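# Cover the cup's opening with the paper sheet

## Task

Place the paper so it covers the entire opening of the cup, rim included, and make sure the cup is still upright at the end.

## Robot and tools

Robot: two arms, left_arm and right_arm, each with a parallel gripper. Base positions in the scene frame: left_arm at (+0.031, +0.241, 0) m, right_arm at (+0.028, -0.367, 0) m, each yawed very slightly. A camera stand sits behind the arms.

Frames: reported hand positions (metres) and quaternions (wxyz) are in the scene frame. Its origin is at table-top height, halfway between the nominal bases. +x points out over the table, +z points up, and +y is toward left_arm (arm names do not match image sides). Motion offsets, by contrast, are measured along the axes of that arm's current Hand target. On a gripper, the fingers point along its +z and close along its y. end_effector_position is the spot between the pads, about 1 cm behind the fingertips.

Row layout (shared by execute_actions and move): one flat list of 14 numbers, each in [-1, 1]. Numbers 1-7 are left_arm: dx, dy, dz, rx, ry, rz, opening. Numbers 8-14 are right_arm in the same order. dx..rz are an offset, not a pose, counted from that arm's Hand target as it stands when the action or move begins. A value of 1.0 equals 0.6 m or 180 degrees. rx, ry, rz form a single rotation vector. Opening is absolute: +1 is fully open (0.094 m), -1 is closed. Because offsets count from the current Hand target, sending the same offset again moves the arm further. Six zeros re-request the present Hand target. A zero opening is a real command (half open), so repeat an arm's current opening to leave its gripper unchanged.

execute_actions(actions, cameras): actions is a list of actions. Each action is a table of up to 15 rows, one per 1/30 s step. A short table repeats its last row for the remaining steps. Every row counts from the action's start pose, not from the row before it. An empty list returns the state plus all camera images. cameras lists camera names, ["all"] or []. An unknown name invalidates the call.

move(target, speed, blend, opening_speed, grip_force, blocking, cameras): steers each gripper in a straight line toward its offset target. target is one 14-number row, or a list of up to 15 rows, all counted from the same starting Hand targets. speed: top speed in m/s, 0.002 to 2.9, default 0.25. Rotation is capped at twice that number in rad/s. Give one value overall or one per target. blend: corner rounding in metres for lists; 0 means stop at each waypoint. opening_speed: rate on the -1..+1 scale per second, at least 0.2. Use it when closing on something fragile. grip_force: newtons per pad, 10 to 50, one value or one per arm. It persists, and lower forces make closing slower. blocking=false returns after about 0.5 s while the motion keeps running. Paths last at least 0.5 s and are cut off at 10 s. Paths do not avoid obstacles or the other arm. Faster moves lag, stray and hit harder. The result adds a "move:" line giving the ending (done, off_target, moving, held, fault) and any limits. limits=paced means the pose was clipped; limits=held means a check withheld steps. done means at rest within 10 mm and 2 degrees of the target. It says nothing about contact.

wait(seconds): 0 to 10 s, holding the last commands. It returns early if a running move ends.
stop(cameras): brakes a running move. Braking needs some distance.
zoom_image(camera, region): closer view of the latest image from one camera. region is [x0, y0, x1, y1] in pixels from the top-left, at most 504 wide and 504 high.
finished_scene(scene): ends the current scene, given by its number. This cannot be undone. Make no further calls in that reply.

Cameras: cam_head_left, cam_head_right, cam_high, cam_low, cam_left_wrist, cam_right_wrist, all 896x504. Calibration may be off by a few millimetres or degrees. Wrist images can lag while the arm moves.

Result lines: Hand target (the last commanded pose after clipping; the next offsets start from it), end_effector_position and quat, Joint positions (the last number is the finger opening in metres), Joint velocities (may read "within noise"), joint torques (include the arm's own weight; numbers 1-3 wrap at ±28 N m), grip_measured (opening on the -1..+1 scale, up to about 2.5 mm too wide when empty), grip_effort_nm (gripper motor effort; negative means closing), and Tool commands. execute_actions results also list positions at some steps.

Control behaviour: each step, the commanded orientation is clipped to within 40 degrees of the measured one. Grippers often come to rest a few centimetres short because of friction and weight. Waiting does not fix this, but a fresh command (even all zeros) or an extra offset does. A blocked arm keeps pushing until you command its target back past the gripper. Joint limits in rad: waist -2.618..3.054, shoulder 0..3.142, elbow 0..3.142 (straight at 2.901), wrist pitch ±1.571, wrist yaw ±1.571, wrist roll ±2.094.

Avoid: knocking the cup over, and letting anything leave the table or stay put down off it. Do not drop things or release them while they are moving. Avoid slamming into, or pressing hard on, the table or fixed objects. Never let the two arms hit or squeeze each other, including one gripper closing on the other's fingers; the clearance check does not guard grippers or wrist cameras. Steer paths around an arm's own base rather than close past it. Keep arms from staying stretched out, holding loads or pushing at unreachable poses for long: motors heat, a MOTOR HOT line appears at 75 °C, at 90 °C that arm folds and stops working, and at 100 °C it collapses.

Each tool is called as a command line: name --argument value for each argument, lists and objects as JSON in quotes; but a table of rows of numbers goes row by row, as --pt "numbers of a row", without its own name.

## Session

execute_actions --actions '[]'

zoom_image --camera "cam_head_right" --region '[280, 190, 560, 340]'

zoom_image --camera "cam_high" --region '[380, 130, 620, 330]'

zoom_image --camera "cam_low" --region '[340, 200, 540, 300]'

Scene clock: 0.00 s.
left_arm: end_effector_position=(+0.4358, +0.2925, +0.1214) grip_measured=+1.000 grip_effort_nm=n/a end_effector_quat_wxyz=(+0.631, -0.102, +0.768, +0.032) | right_arm: end_effector_position=(+0.4442, -0.3675, +0.1376) grip_measured=+1.000 grip_effort_nm=n/a end_effector_quat_wxyz=(+0.639, +0.006, +0.769, -0.023)
Joint positions: left_arm=[0.11 1.588 0.359 1.025 -0.101 -0.103 0.094] | right_arm=[0.03 1.552 0.401 0.967 0.07 -0.015 0.094]
Joint velocities: within noise
Joint torques (N m): no reading
Heat: left arm: 37 °C; right arm: 32 °C.
Hand target: left_arm +0.4377, +0.2927, +0.1275; +0.638, -0.102, +0.763, +0.032 | right_arm +0.4450, -0.3676, +0.1409; +0.642, +0.006, +0.766, -0.023
Tool commands: left_gripper/opening=+1.0 right_gripper/opening=+1.0
camera_calibration:
cam_left_wrist: T_world_to_cam=[[0.202242, -0.978609, -0.0377127, 0.21261], [-0.673118, -0.110931, -0.731168, 0.459895], [0.711344, 0.173258, -0.681154, -0.162645], [0, 0, 0, 1]] pos_world=[0.382262, 0.287258, 0.233492]
cam_right_wrist: T_world_to_cam=[[-0.0369534, -0.994277, -0.100237, -0.329769], [-0.703568, 0.0971182, -0.70396, 0.485245], [0.709666, 0.0445102, -0.703131, -0.0935176], [0, 0, 0, 1]] pos_world=[0.395583, -0.370846, 0.242783]

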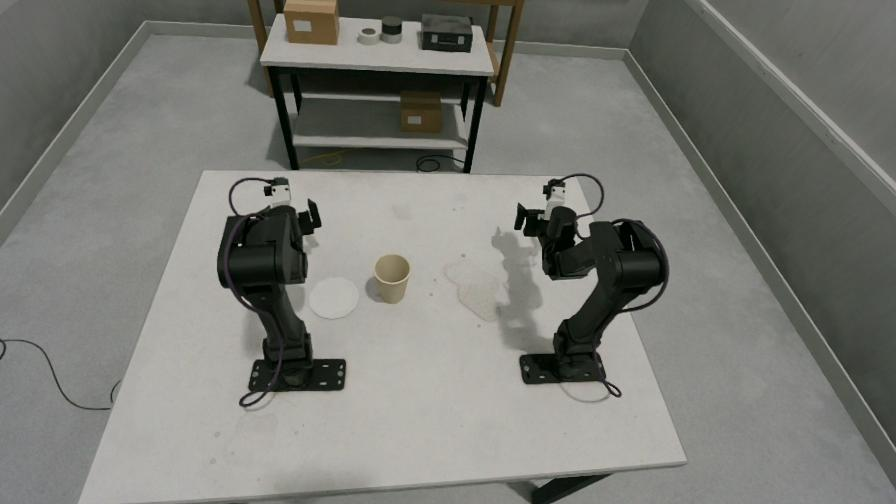

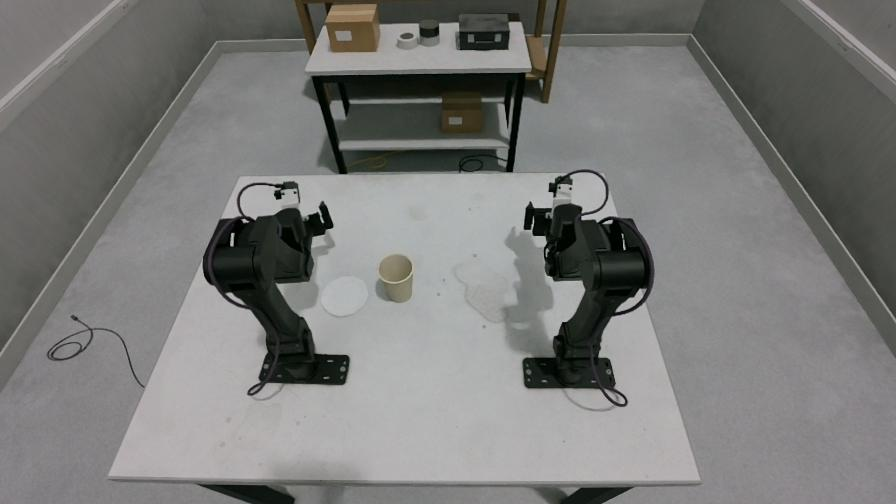

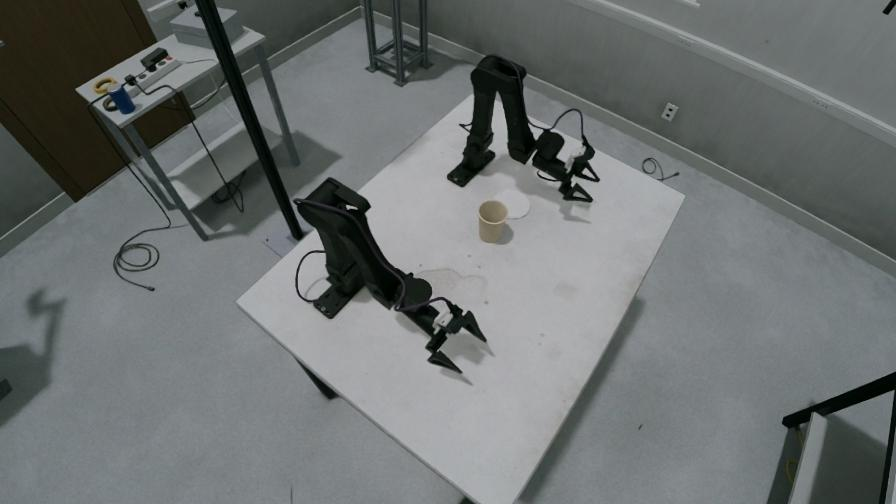

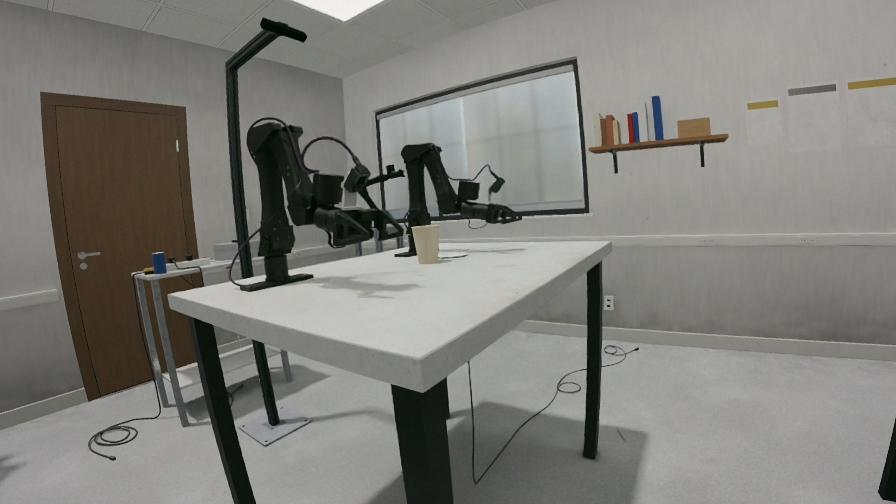

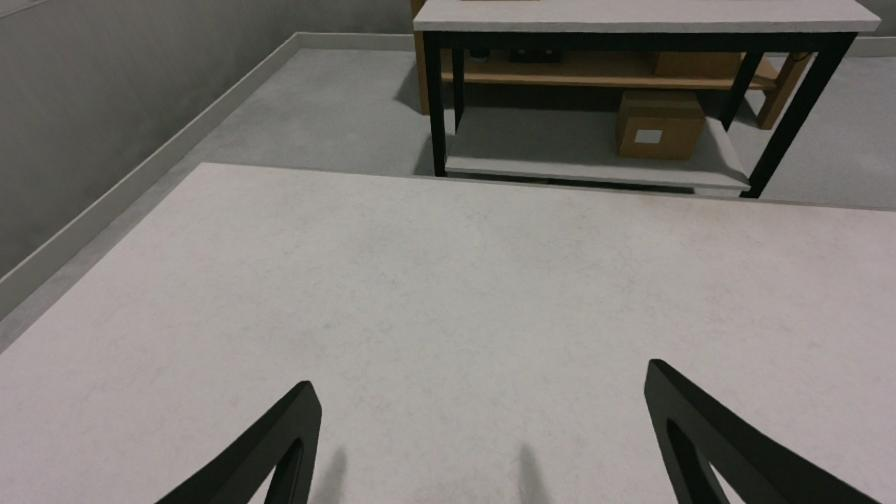

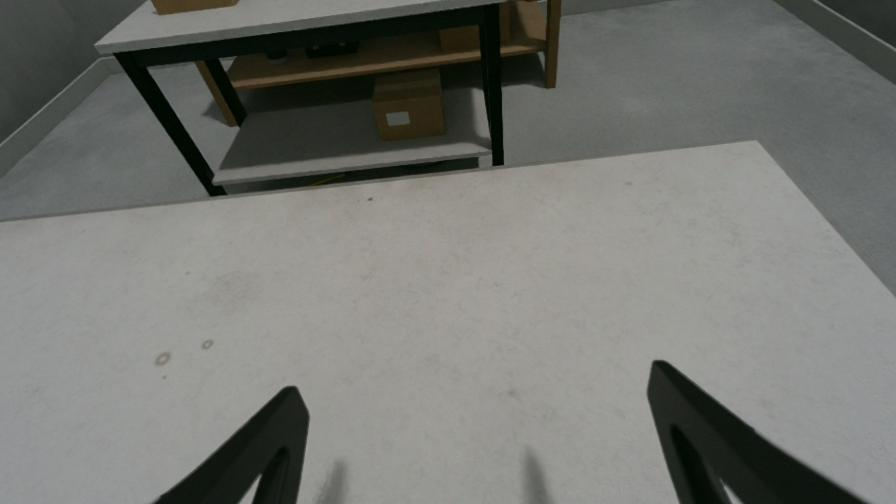

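Scaled by 1.800 from the camera's 896x504 image, which has a finer 1280x720 frame.

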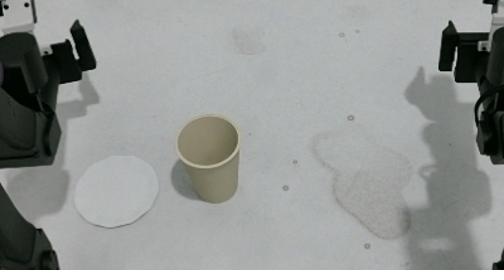

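Scaled by 2.100 from the camera's 896x504 image, which has a finer 1280x720 frame.

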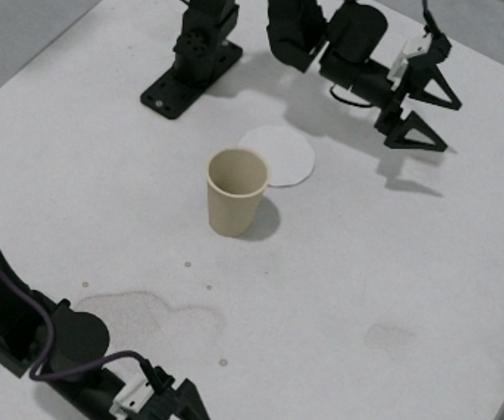

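Scaled by 2.520 from the camera's 896x504 image, which has a finer 1280x720 frame.

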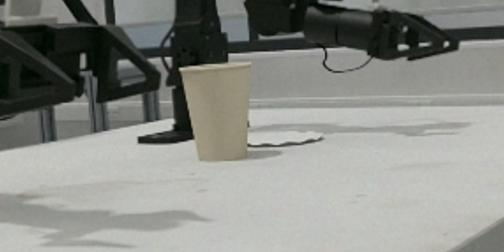

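zoom_image --camera "cam_low" --region '[425, 240, 485, 270]'

zoom_image --camera "cam_head_right" --region '[310, 250, 420, 330]'

zoom_image --camera "cam_high" --region '[470, 180, 550, 250]'

zoom_image --camera "cam_head_left" --region '[295, 240, 415, 330]'

Scaled by 8.400 from the camera's 896x504 image, which has a finer 1280x720 frame.

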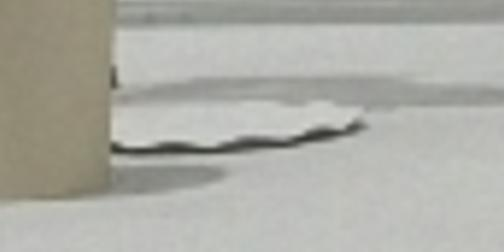

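Scaled by 4.582 from the camera's 896x504 image, which has a finer 1280x720 frame.

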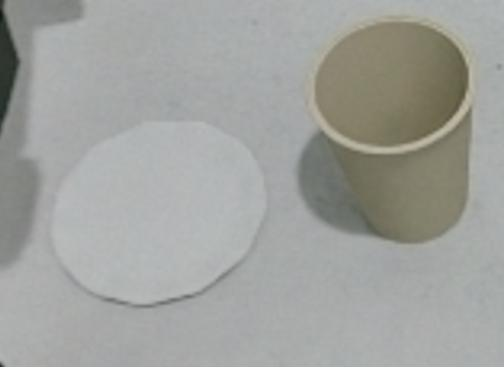

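Scaled by 6.300 from the camera's 896x504 image, which has a finer 1280x720 frame.

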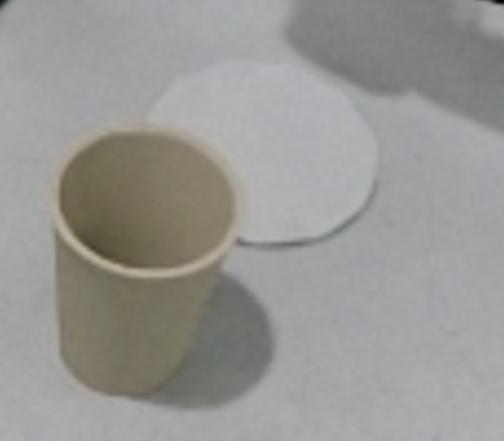

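Scaled by 4.200 from the camera's 896x504 image, which has a finer 1280x720 frame.

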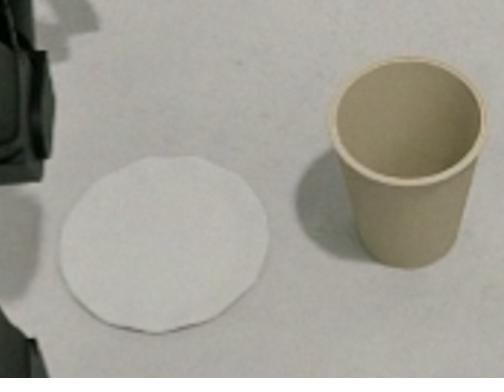

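zoom_image --camera "cam_left_wrist" --region '[230, 350, 390, 504]'

zoom_image --camera "cam_right_wrist" --region '[600, 340, 760, 504]'

zoom_image --camera "cam_low" --region '[320, 190, 420, 260]'

Scaled by 3.150 from the camera's 896x504 image, which has a finer 1280x720 frame.

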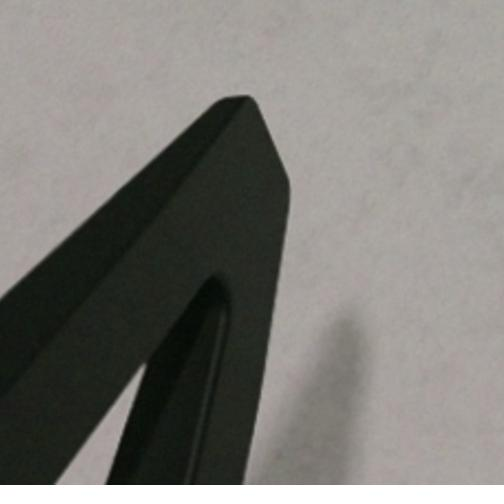

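Scaled by 3.073 from the camera's 896x504 image, which has a finer 1280x720 frame.

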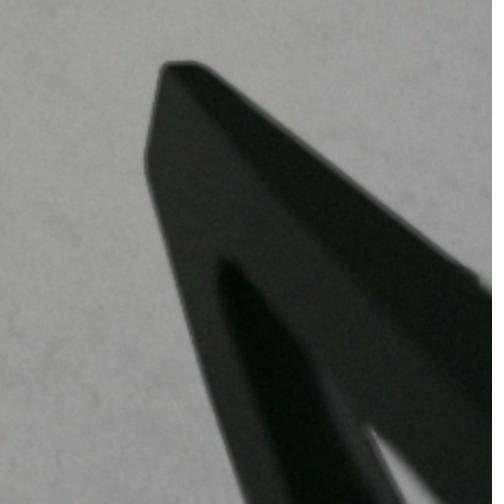

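Scaled by 5.040 from the camera's 896x504 image, which has a finer 1280x720 frame.

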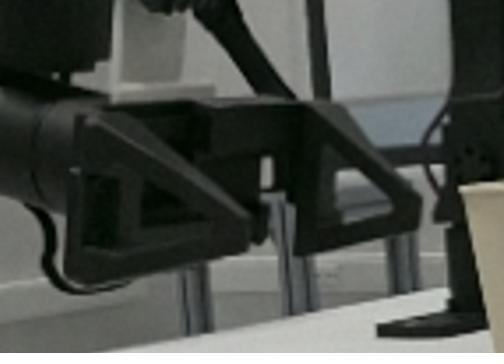

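move --pt "0.018 0.0752 -0.3315 0.3187 0.4324 -0.1873 -0.2 0 0 0 0 0 0 1.0" --pt "0.1535 0.0453 -0.3143 0.3187 0.4324 -0.1873 -0.2 0 0 0 0 0 0 1.0" --speed 0.3 --blend '[0.02, 0]' --cameras '["all"]'

zoom_image --camera "cam_left_wrist" --region '[200, 0, 700, 504]'

zoom_image --camera "cam_head_right" --region '[280, 210, 430, 330]'

zoom_image --camera "cam_low" --region '[400, 200, 520, 280]'

Scene clock: 91.33 s.
left_arm: end_effector_position=(+0.2318, +0.2733, +0.0667) grip_measured=-0.198 grip_effort_nm=-0.06 end_effector_quat_wxyz=(+0.001, -0.015, +0.849, -0.529) | right_arm: end_effector_position=(+0.4442, -0.3675, +0.1376) grip_measured=+1.000 grip_effort_nm=-0.01 end_effector_quat_wxyz=(+0.639, +0.006, +0.769, -0.023)
Joint positions: left_arm=[0.803 2.058 1.106 -1.566 0.714 1.116 0.038] | right_arm=[0.03 1.552 0.401 0.967 0.07 -0.015 0.094]
Joint torques (N m): left_arm=[-0.31 -7.5 4.46 -1.23 0.24 0.12] | right_arm=[0.06 -6.45 6.38 1.96 0 -0.02]
Heat: left arm: 40 °C; right arm: 37 °C.
Hand target: left_arm +0.2348, +0.2749, +0.0698; +0.000, +0.000, +0.843, -0.537 | right_arm +0.4450, -0.3676, +0.1409; +0.642, +0.006, +0.766, -0.023
Off the commanded pose: left_arm 0.005 m, 2 deg | right_arm 0.003 m, 0 deg.
joint sent to its limit (left arm) — joint 4 (wrist pitch), lower limit. The joint targets still meet the commanded pose.
move: done
camera_calibration:
cam_left_wrist: T_world_to_cam=[[-0.0895972, -0.465677, 0.880408, 0.0992956], [-0.859905, 0.48218, 0.16753, 0.101661], [-0.50253, -0.742056, -0.44364, 0.464325], [0, 0, 0, 1]] pos_world=[0.329653, 0.341776, 0.101541]
cam_right_wrist: T_world_to_cam=[[-0.0369534, -0.994277, -0.100237, -0.329769], [-0.703568, 0.0971182, -0.70396, 0.485245], [0.709666, 0.0445102, -0.703131, -0.0935176], [0, 0, 0, 1]] pos_world=[0.395583, -0.370846, 0.242783]

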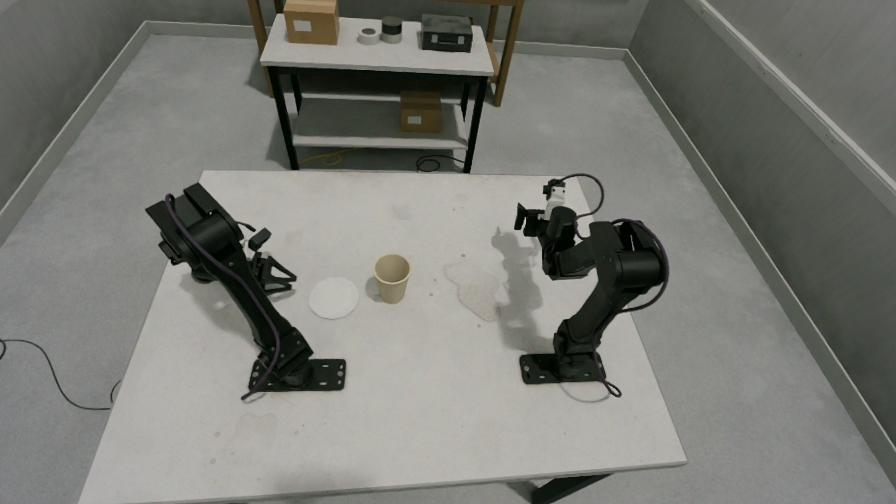

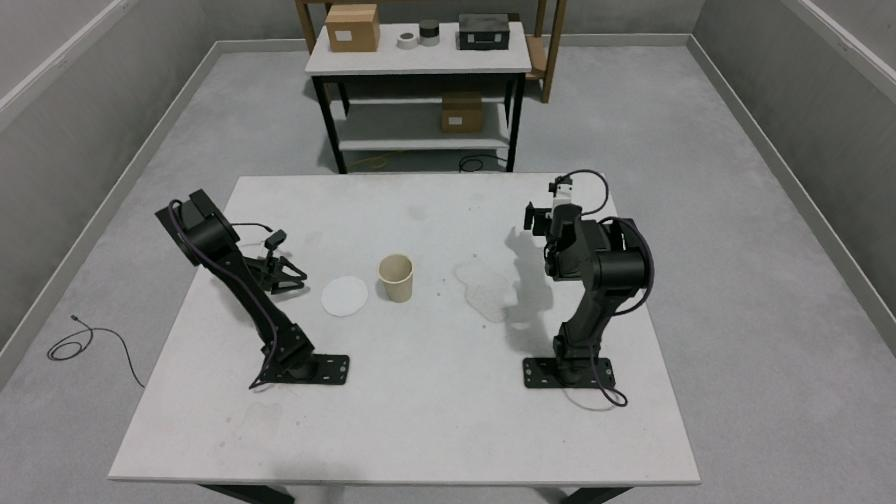

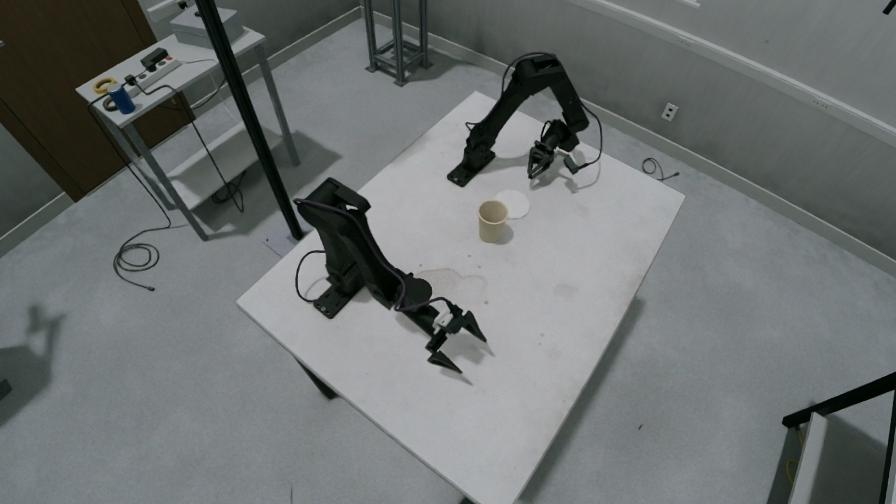

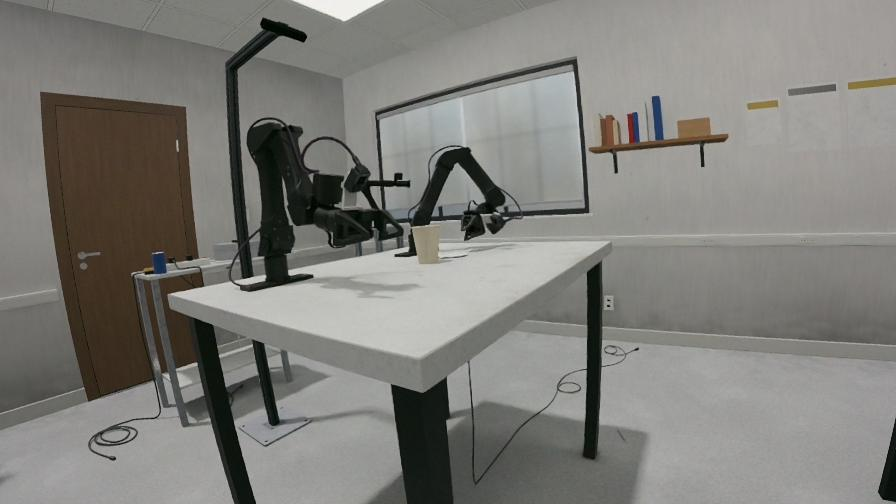

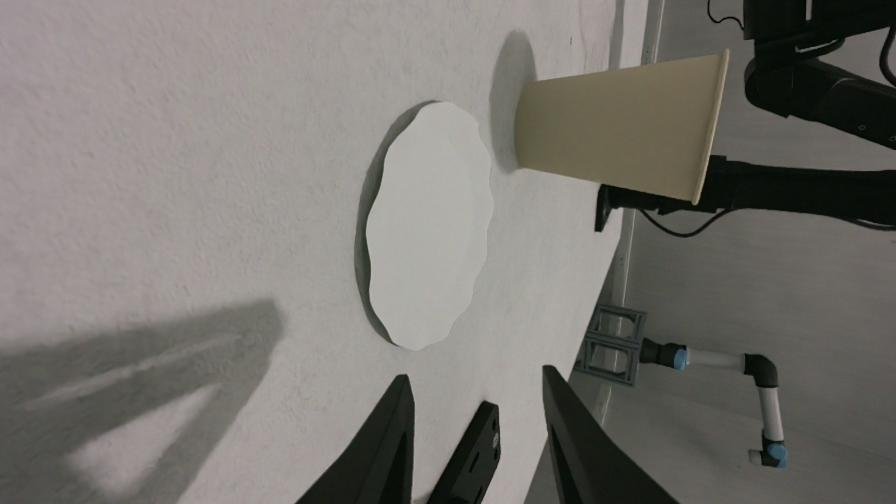

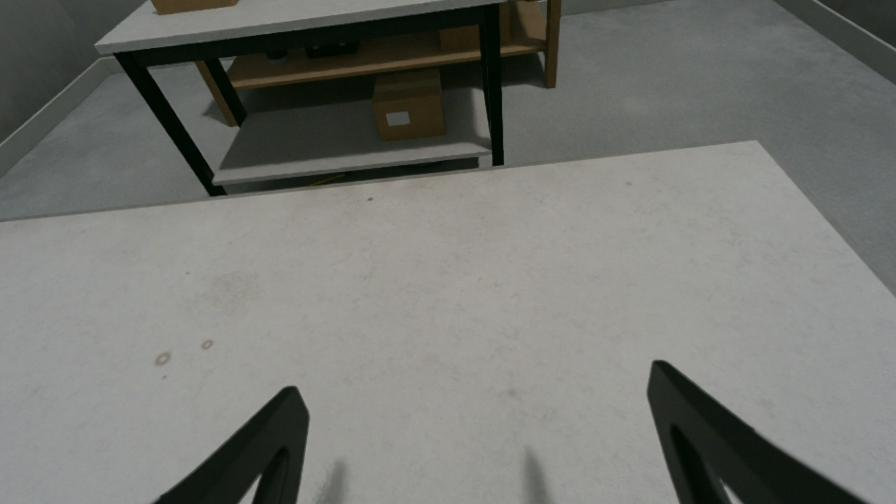

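Scaled by 1.000.

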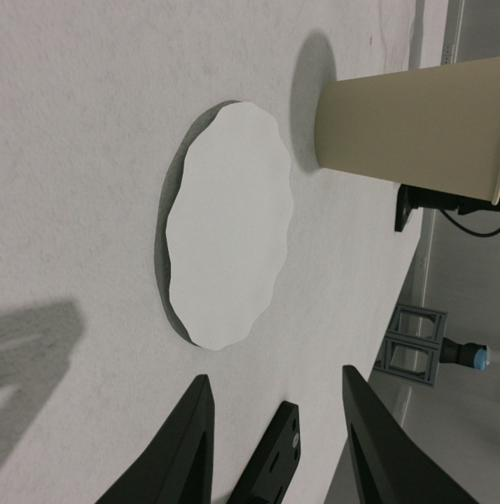

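Scaled by 3.360 from the camera's 896x504 image, which has a finer 1280x720 frame.

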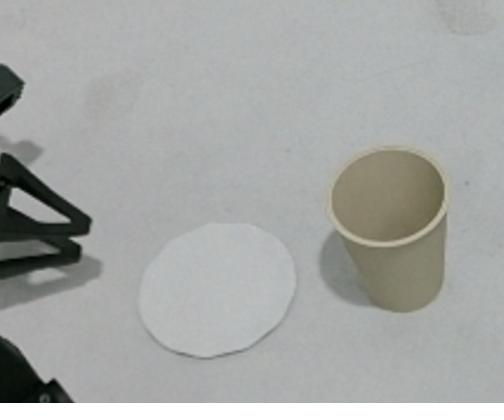

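Scaled by 4.200 from the camera's 896x504 image, which has a finer 1280x720 frame.

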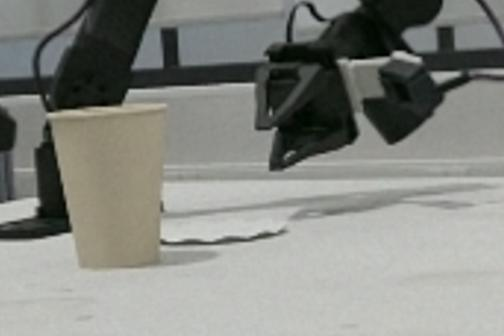

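zoom_image --camera "cam_left_wrist" --region '[340, 80, 520, 370]'

zoom_image --camera "cam_left_wrist" --region '[355, 280, 485, 370]'

Scaled by 1.738 from the camera's 896x504 image, which has a finer 1280x720 frame.

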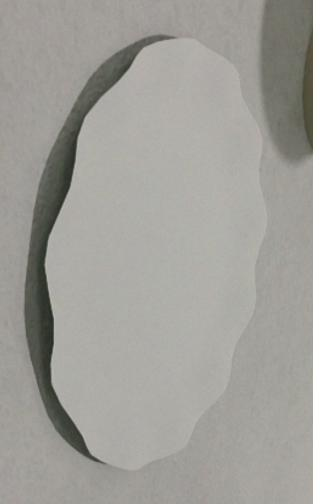

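Scaled by 3.877 from the camera's 896x504 image, which has a finer 1280x720 frame.

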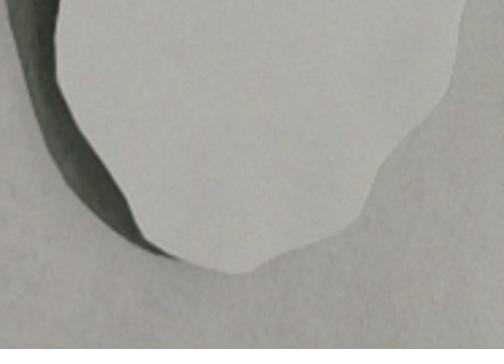

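move --target '[0.0213, 0.0498, 0.0422, 0,0,0, -0.36, 0,0,0,0,0,0,1.0]' --speed 0.1 --cameras '["cam_left_wrist","cam_head_right","cam_head_left","cam_low"]'

zoom_image --camera "cam_left_wrist" --region '[340, 100, 600, 480]'

zoom_image --camera "cam_head_right" --region '[280, 240, 380, 320]'

zoom_image --camera "cam_low" --region '[430, 220, 490, 265]'

Scene clock: 125.73 s.
left_arm: end_effector_position=(+0.2224, +0.2659, +0.0370) grip_measured=-0.358 grip_effort_nm=-0.06 end_effector_quat_wxyz=(-0.005, -0.006, +0.844, -0.537) | right_arm: end_effector_position=(+0.4442, -0.3675, +0.1376) grip_measured=+1.000 grip_effort_nm=-0.01 end_effector_quat_wxyz=(+0.639, +0.006, +0.769, -0.023)
Joint positions: left_arm=[0.803 2.135 1.044 -1.461 0.704 1.145 0.03] | right_arm=[0.03 1.552 0.401 0.967 0.07 -0.015 0.094]
Joint torques (N m): left_arm=[-0.13 -6.31 1.81 -1.02 0.22 0.13] | right_arm=[0.05 -6.43 6.38 1.96 0 -0.02]
Heat: left arm: 38 °C; right arm: 39 °C.
Hand target: left_arm +0.2220, +0.2646, +0.0319; +0.001, +0.000, +0.843, -0.537 | right_arm +0.4450, -0.3676, +0.1409; +0.642, +0.006, +0.766, -0.023
Off the commanded pose: left_arm 0.005 m, 1 deg | right_arm 0.003 m, 0 deg.
move: done
camera_calibration:
cam_left_wrist: T_world_to_cam=[[-0.0984509, -0.446784, 0.889208, 0.117808], [-0.849752, 0.502778, 0.158539, 0.0947808], [-0.517908, -0.739998, -0.429155, 0.4432], [0, 0, 0, 1]] pos_world=[0.321675, 0.332949, 0.0704188]
Images, in order (width x height): cam_head_left 896x504, cam_head_right 896x504, cam_low 896x504, cam_left_wrist 896x504.

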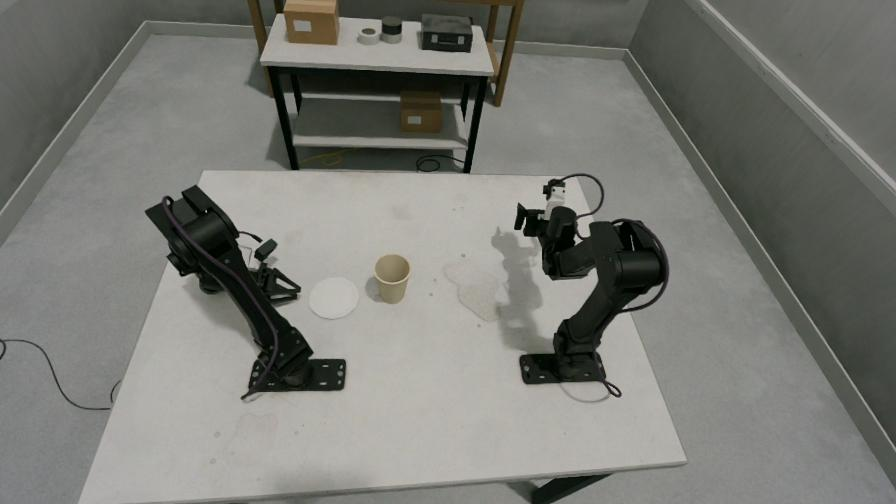

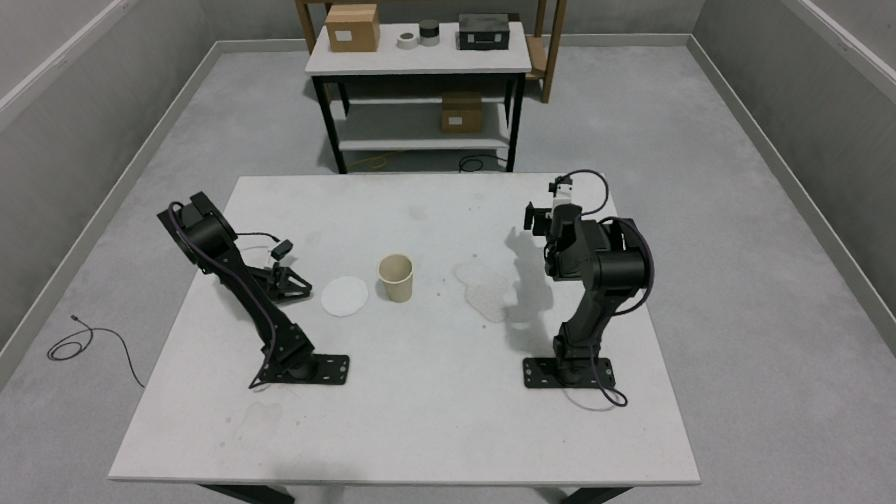

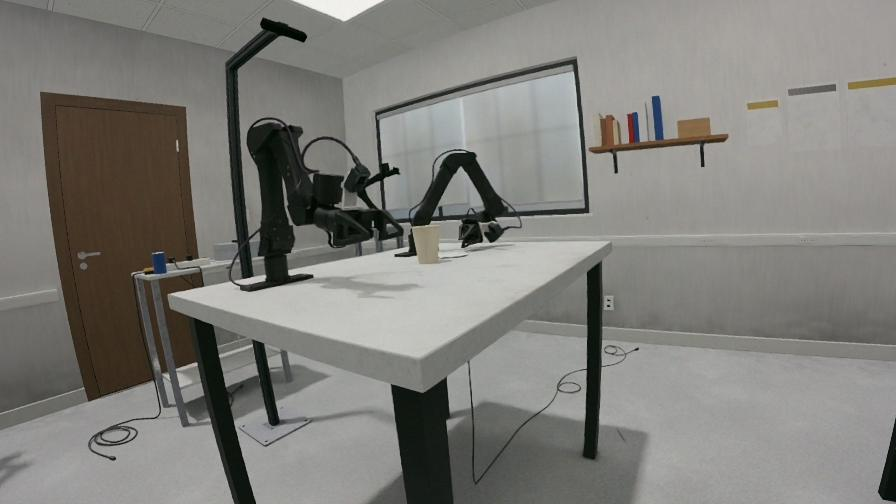

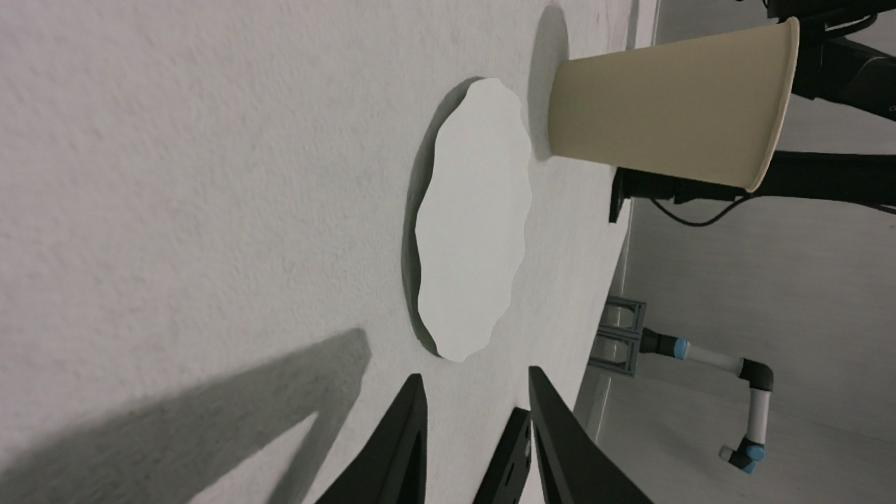

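Scaled by 1.326 from the camera's 896x504 image, which has a finer 1280x720 frame.

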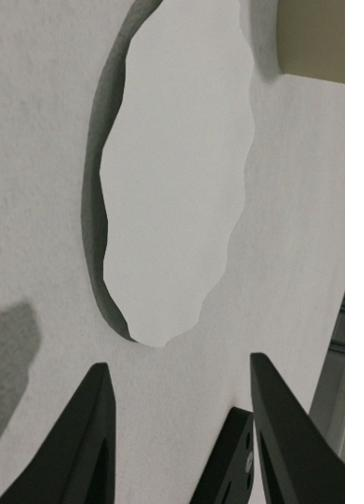

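Scaled by 5.040 from the camera's 896x504 image, which has a finer 1280x720 frame.

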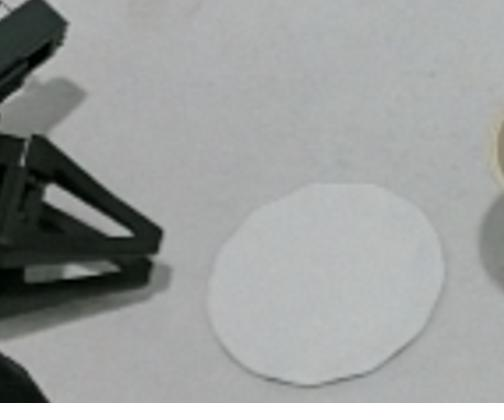

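Scaled by 8.400 from the camera's 896x504 image, which has a finer 1280x720 frame.

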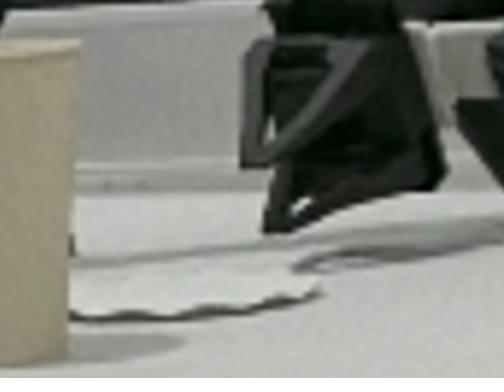

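move --target '[0.005, 0.0233, 0.0109, 0,0,0, -0.36, 0,0,0,0,0,0,1.0]' --speed 0.06 --cameras '["cam_left_wrist","cam_head_right","cam_low"]'

zoom_image --camera "cam_left_wrist" --region '[340, 220, 600, 480]'

zoom_image --camera "cam_head_right" --region '[280, 240, 380, 320]'

zoom_image --camera "cam_low" --region '[430, 220, 490, 265]'

Scene clock: 136.70 s.
left_arm: end_effector_position=(+0.2198, +0.2644, +0.0232) grip_measured=-0.358 grip_effort_nm=-0.06 end_effector_quat_wxyz=(-0.008, -0.004, +0.843, -0.538) | right_arm: end_effector_position=(+0.4442, -0.3675, +0.1376) grip_measured=+1.000 grip_effort_nm=-0.01 end_effector_quat_wxyz=(+0.639, +0.006, +0.769, -0.023)
Joint positions: left_arm=[0.803 2.175 1.031 -1.414 0.699 1.151 0.03] | right_arm=[0.03 1.552 0.401 0.967 0.07 -0.015 0.094]
Joint torques (N m): left_arm=[0.54 -6.15 1.46 -0.93 0.19 0.11] | right_arm=[0.06 -6.45 6.38 1.96 0 -0.02]
Heat: left arm: 37 °C; right arm: 39 °C.
Hand target: left_arm +0.2191, +0.2646, +0.0165; +0.001, +0.000, +0.843, -0.537 | right_arm +0.4450, -0.3676, +0.1409; +0.642, +0.006, +0.766, -0.023
Off the commanded pose: left_arm 0.007 m, 1 deg | right_arm 0.003 m, 0 deg.
move: done
camera_calibration:
cam_left_wrist: T_world_to_cam=[[-0.0995248, -0.443847, 0.890558, 0.128577], [-0.84585, 0.509109, 0.159207, 0.092844], [-0.524055, -0.737433, -0.426097, 0.435356], [0, 0, 0, 1]] pos_world=[0.319479, 0.330847, 0.0562169]
Images, in order (width x height): cam_head_right 896x504, cam_low 896x504, cam_left_wrist 896x504.

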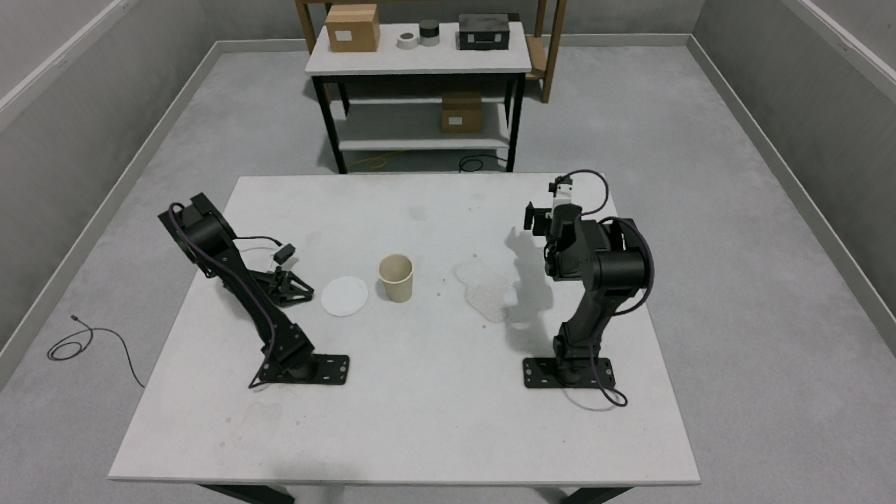

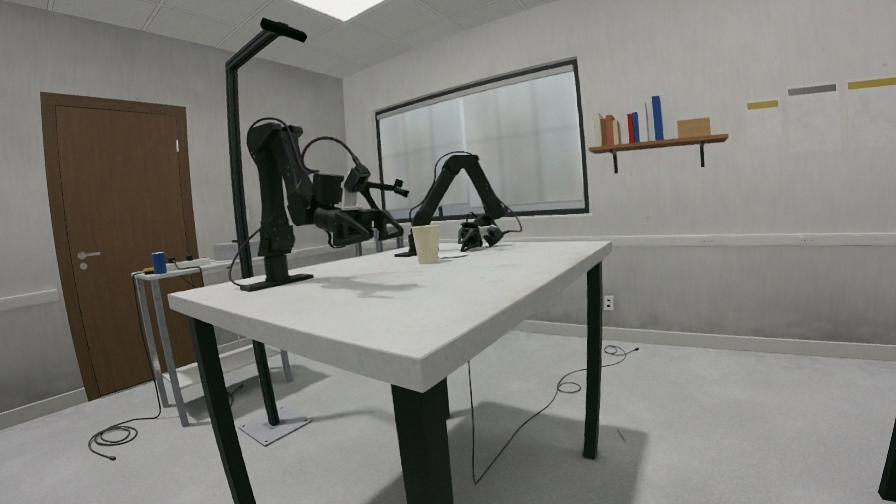

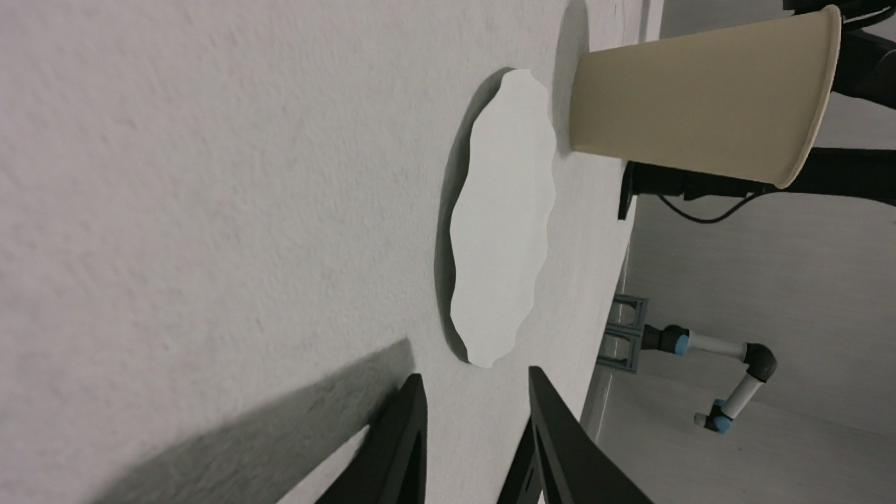

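Scaled by 1.938 from the camera's 896x504 image, which has a finer 1280x720 frame.

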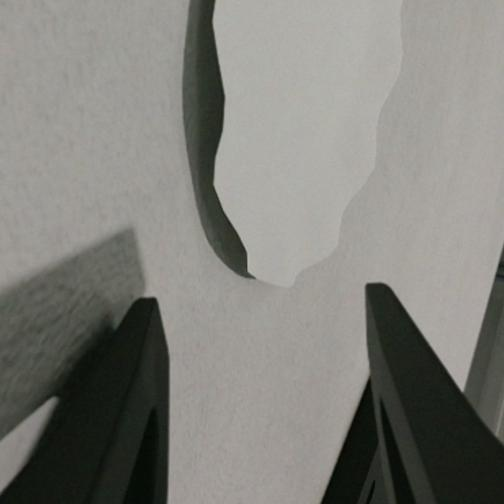

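Scaled by 5.040 from the camera's 896x504 image, which has a finer 1280x720 frame.

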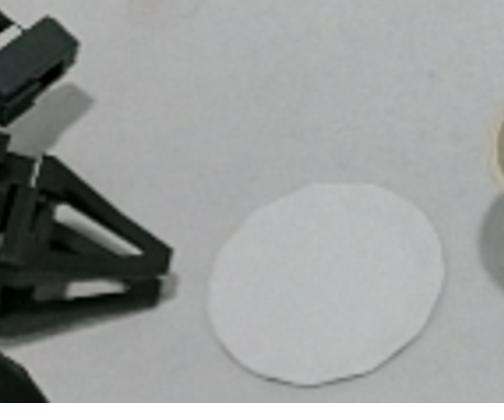

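Scaled by 8.400 from the camera's 896x504 image, which has a finer 1280x720 frame.

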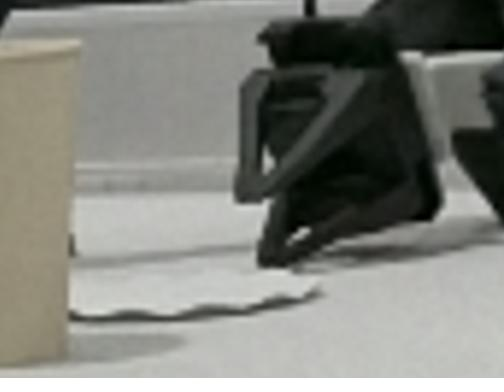

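move --target '[0.0, -0.011, 0.0353, 0,0,0, -0.36, 0,0,0,0,0,0,1.0]' --speed 0.05 --cameras '["cam_left_wrist","cam_head_right"]'

zoom_image --camera "cam_left_wrist" --region '[390, 270, 600, 480]'

zoom_image --camera "cam_head_right" --region '[290, 250, 370, 320]'

Scene clock: 146.47 s.
left_arm: end_effector_position=(+0.2192, +0.2505, +0.0196) grip_measured=-0.358 grip_effort_nm=-0.05 end_effector_quat_wxyz=(-0.004, -0.004, +0.846, -0.533) | right_arm: end_effector_position=(+0.4442, -0.3675, +0.1376) grip_measured=+1.000 grip_effort_nm=-0.01 end_effector_quat_wxyz=(+0.639, +0.006, +0.769, -0.023)
Joint positions: left_arm=[0.767 2.142 0.969 -1.349 0.731 1.115 0.03] | right_arm=[0.03 1.552 0.401 0.967 0.07 -0.015 0.094]
Joint torques (N m): left_arm=[-1.54 -5.98 0.02 -0.78 0.38 0.05] | right_arm=[0.05 -6.43 6.38 1.96 0 -0.02]
Heat: left arm: 37 °C; right arm: 39 °C.
Hand target: left_arm +0.2192, +0.2427, +0.0135; +0.001, +0.000, +0.844, -0.537 | right_arm +0.4450, -0.3676, +0.1409; +0.642, +0.006, +0.766, -0.023
Off the commanded pose: left_arm 0.010 m, 1 deg | right_arm 0.003 m, 0 deg.
move: done
camera_calibration:
cam_left_wrist: T_world_to_cam=[[-0.103075, -0.454792, 0.884613, 0.129135], [-0.849607, 0.502731, 0.159465, 0.102472], [-0.517246, -0.735137, -0.438213, 0.42149], [0, 0, 0, 1]] pos_world=[0.318385, 0.317067, 0.0541277]
Images, in order (width x height): cam_head_right 896x504, cam_left_wrist 896x504.

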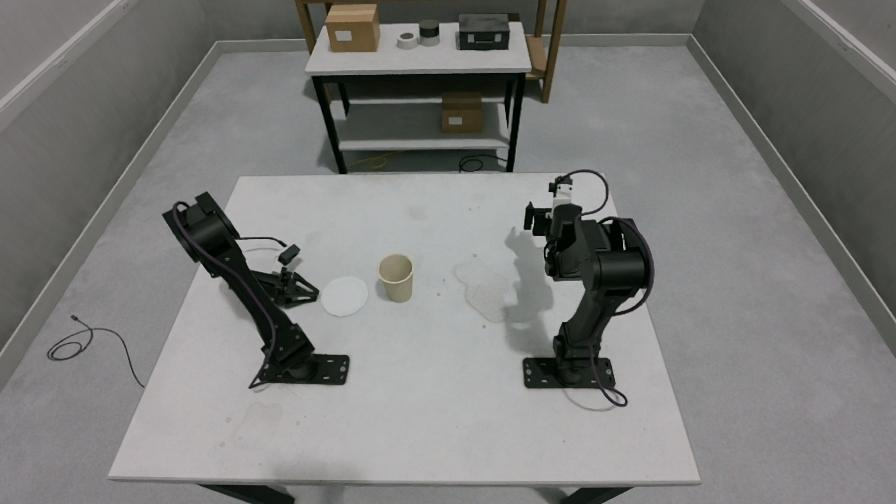

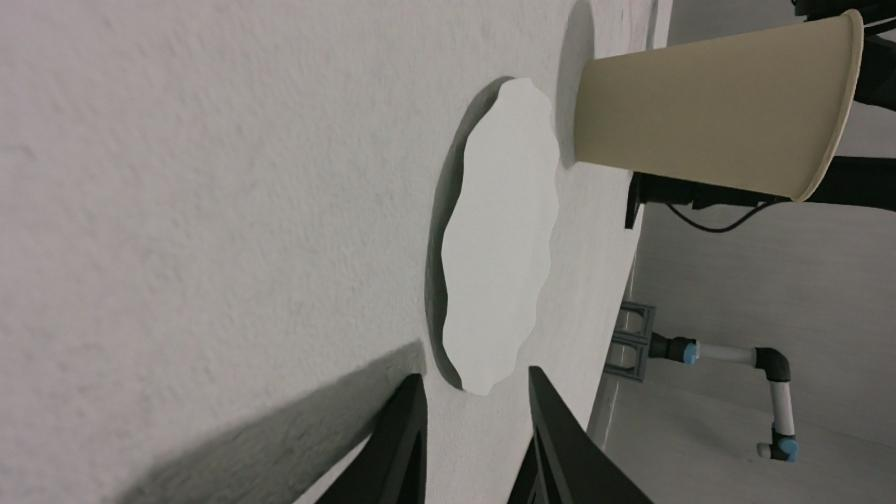

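Scaled by 2.400 from the camera's 896x504 image, which has a finer 1280x720 frame.

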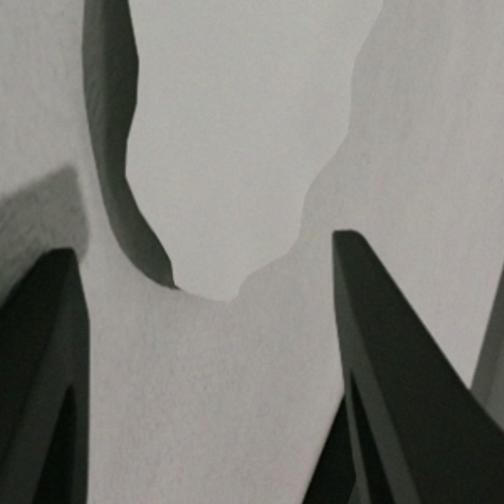

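Scaled by 6.300 from the camera's 896x504 image, which has a finer 1280x720 frame.

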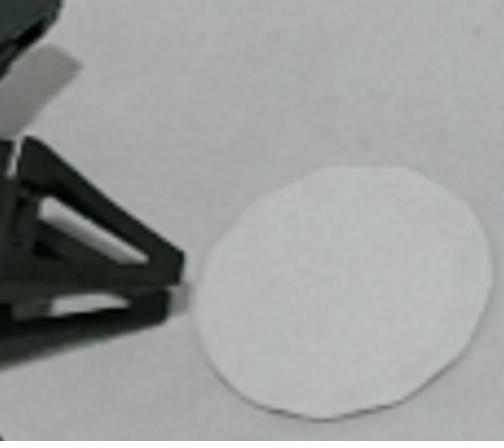

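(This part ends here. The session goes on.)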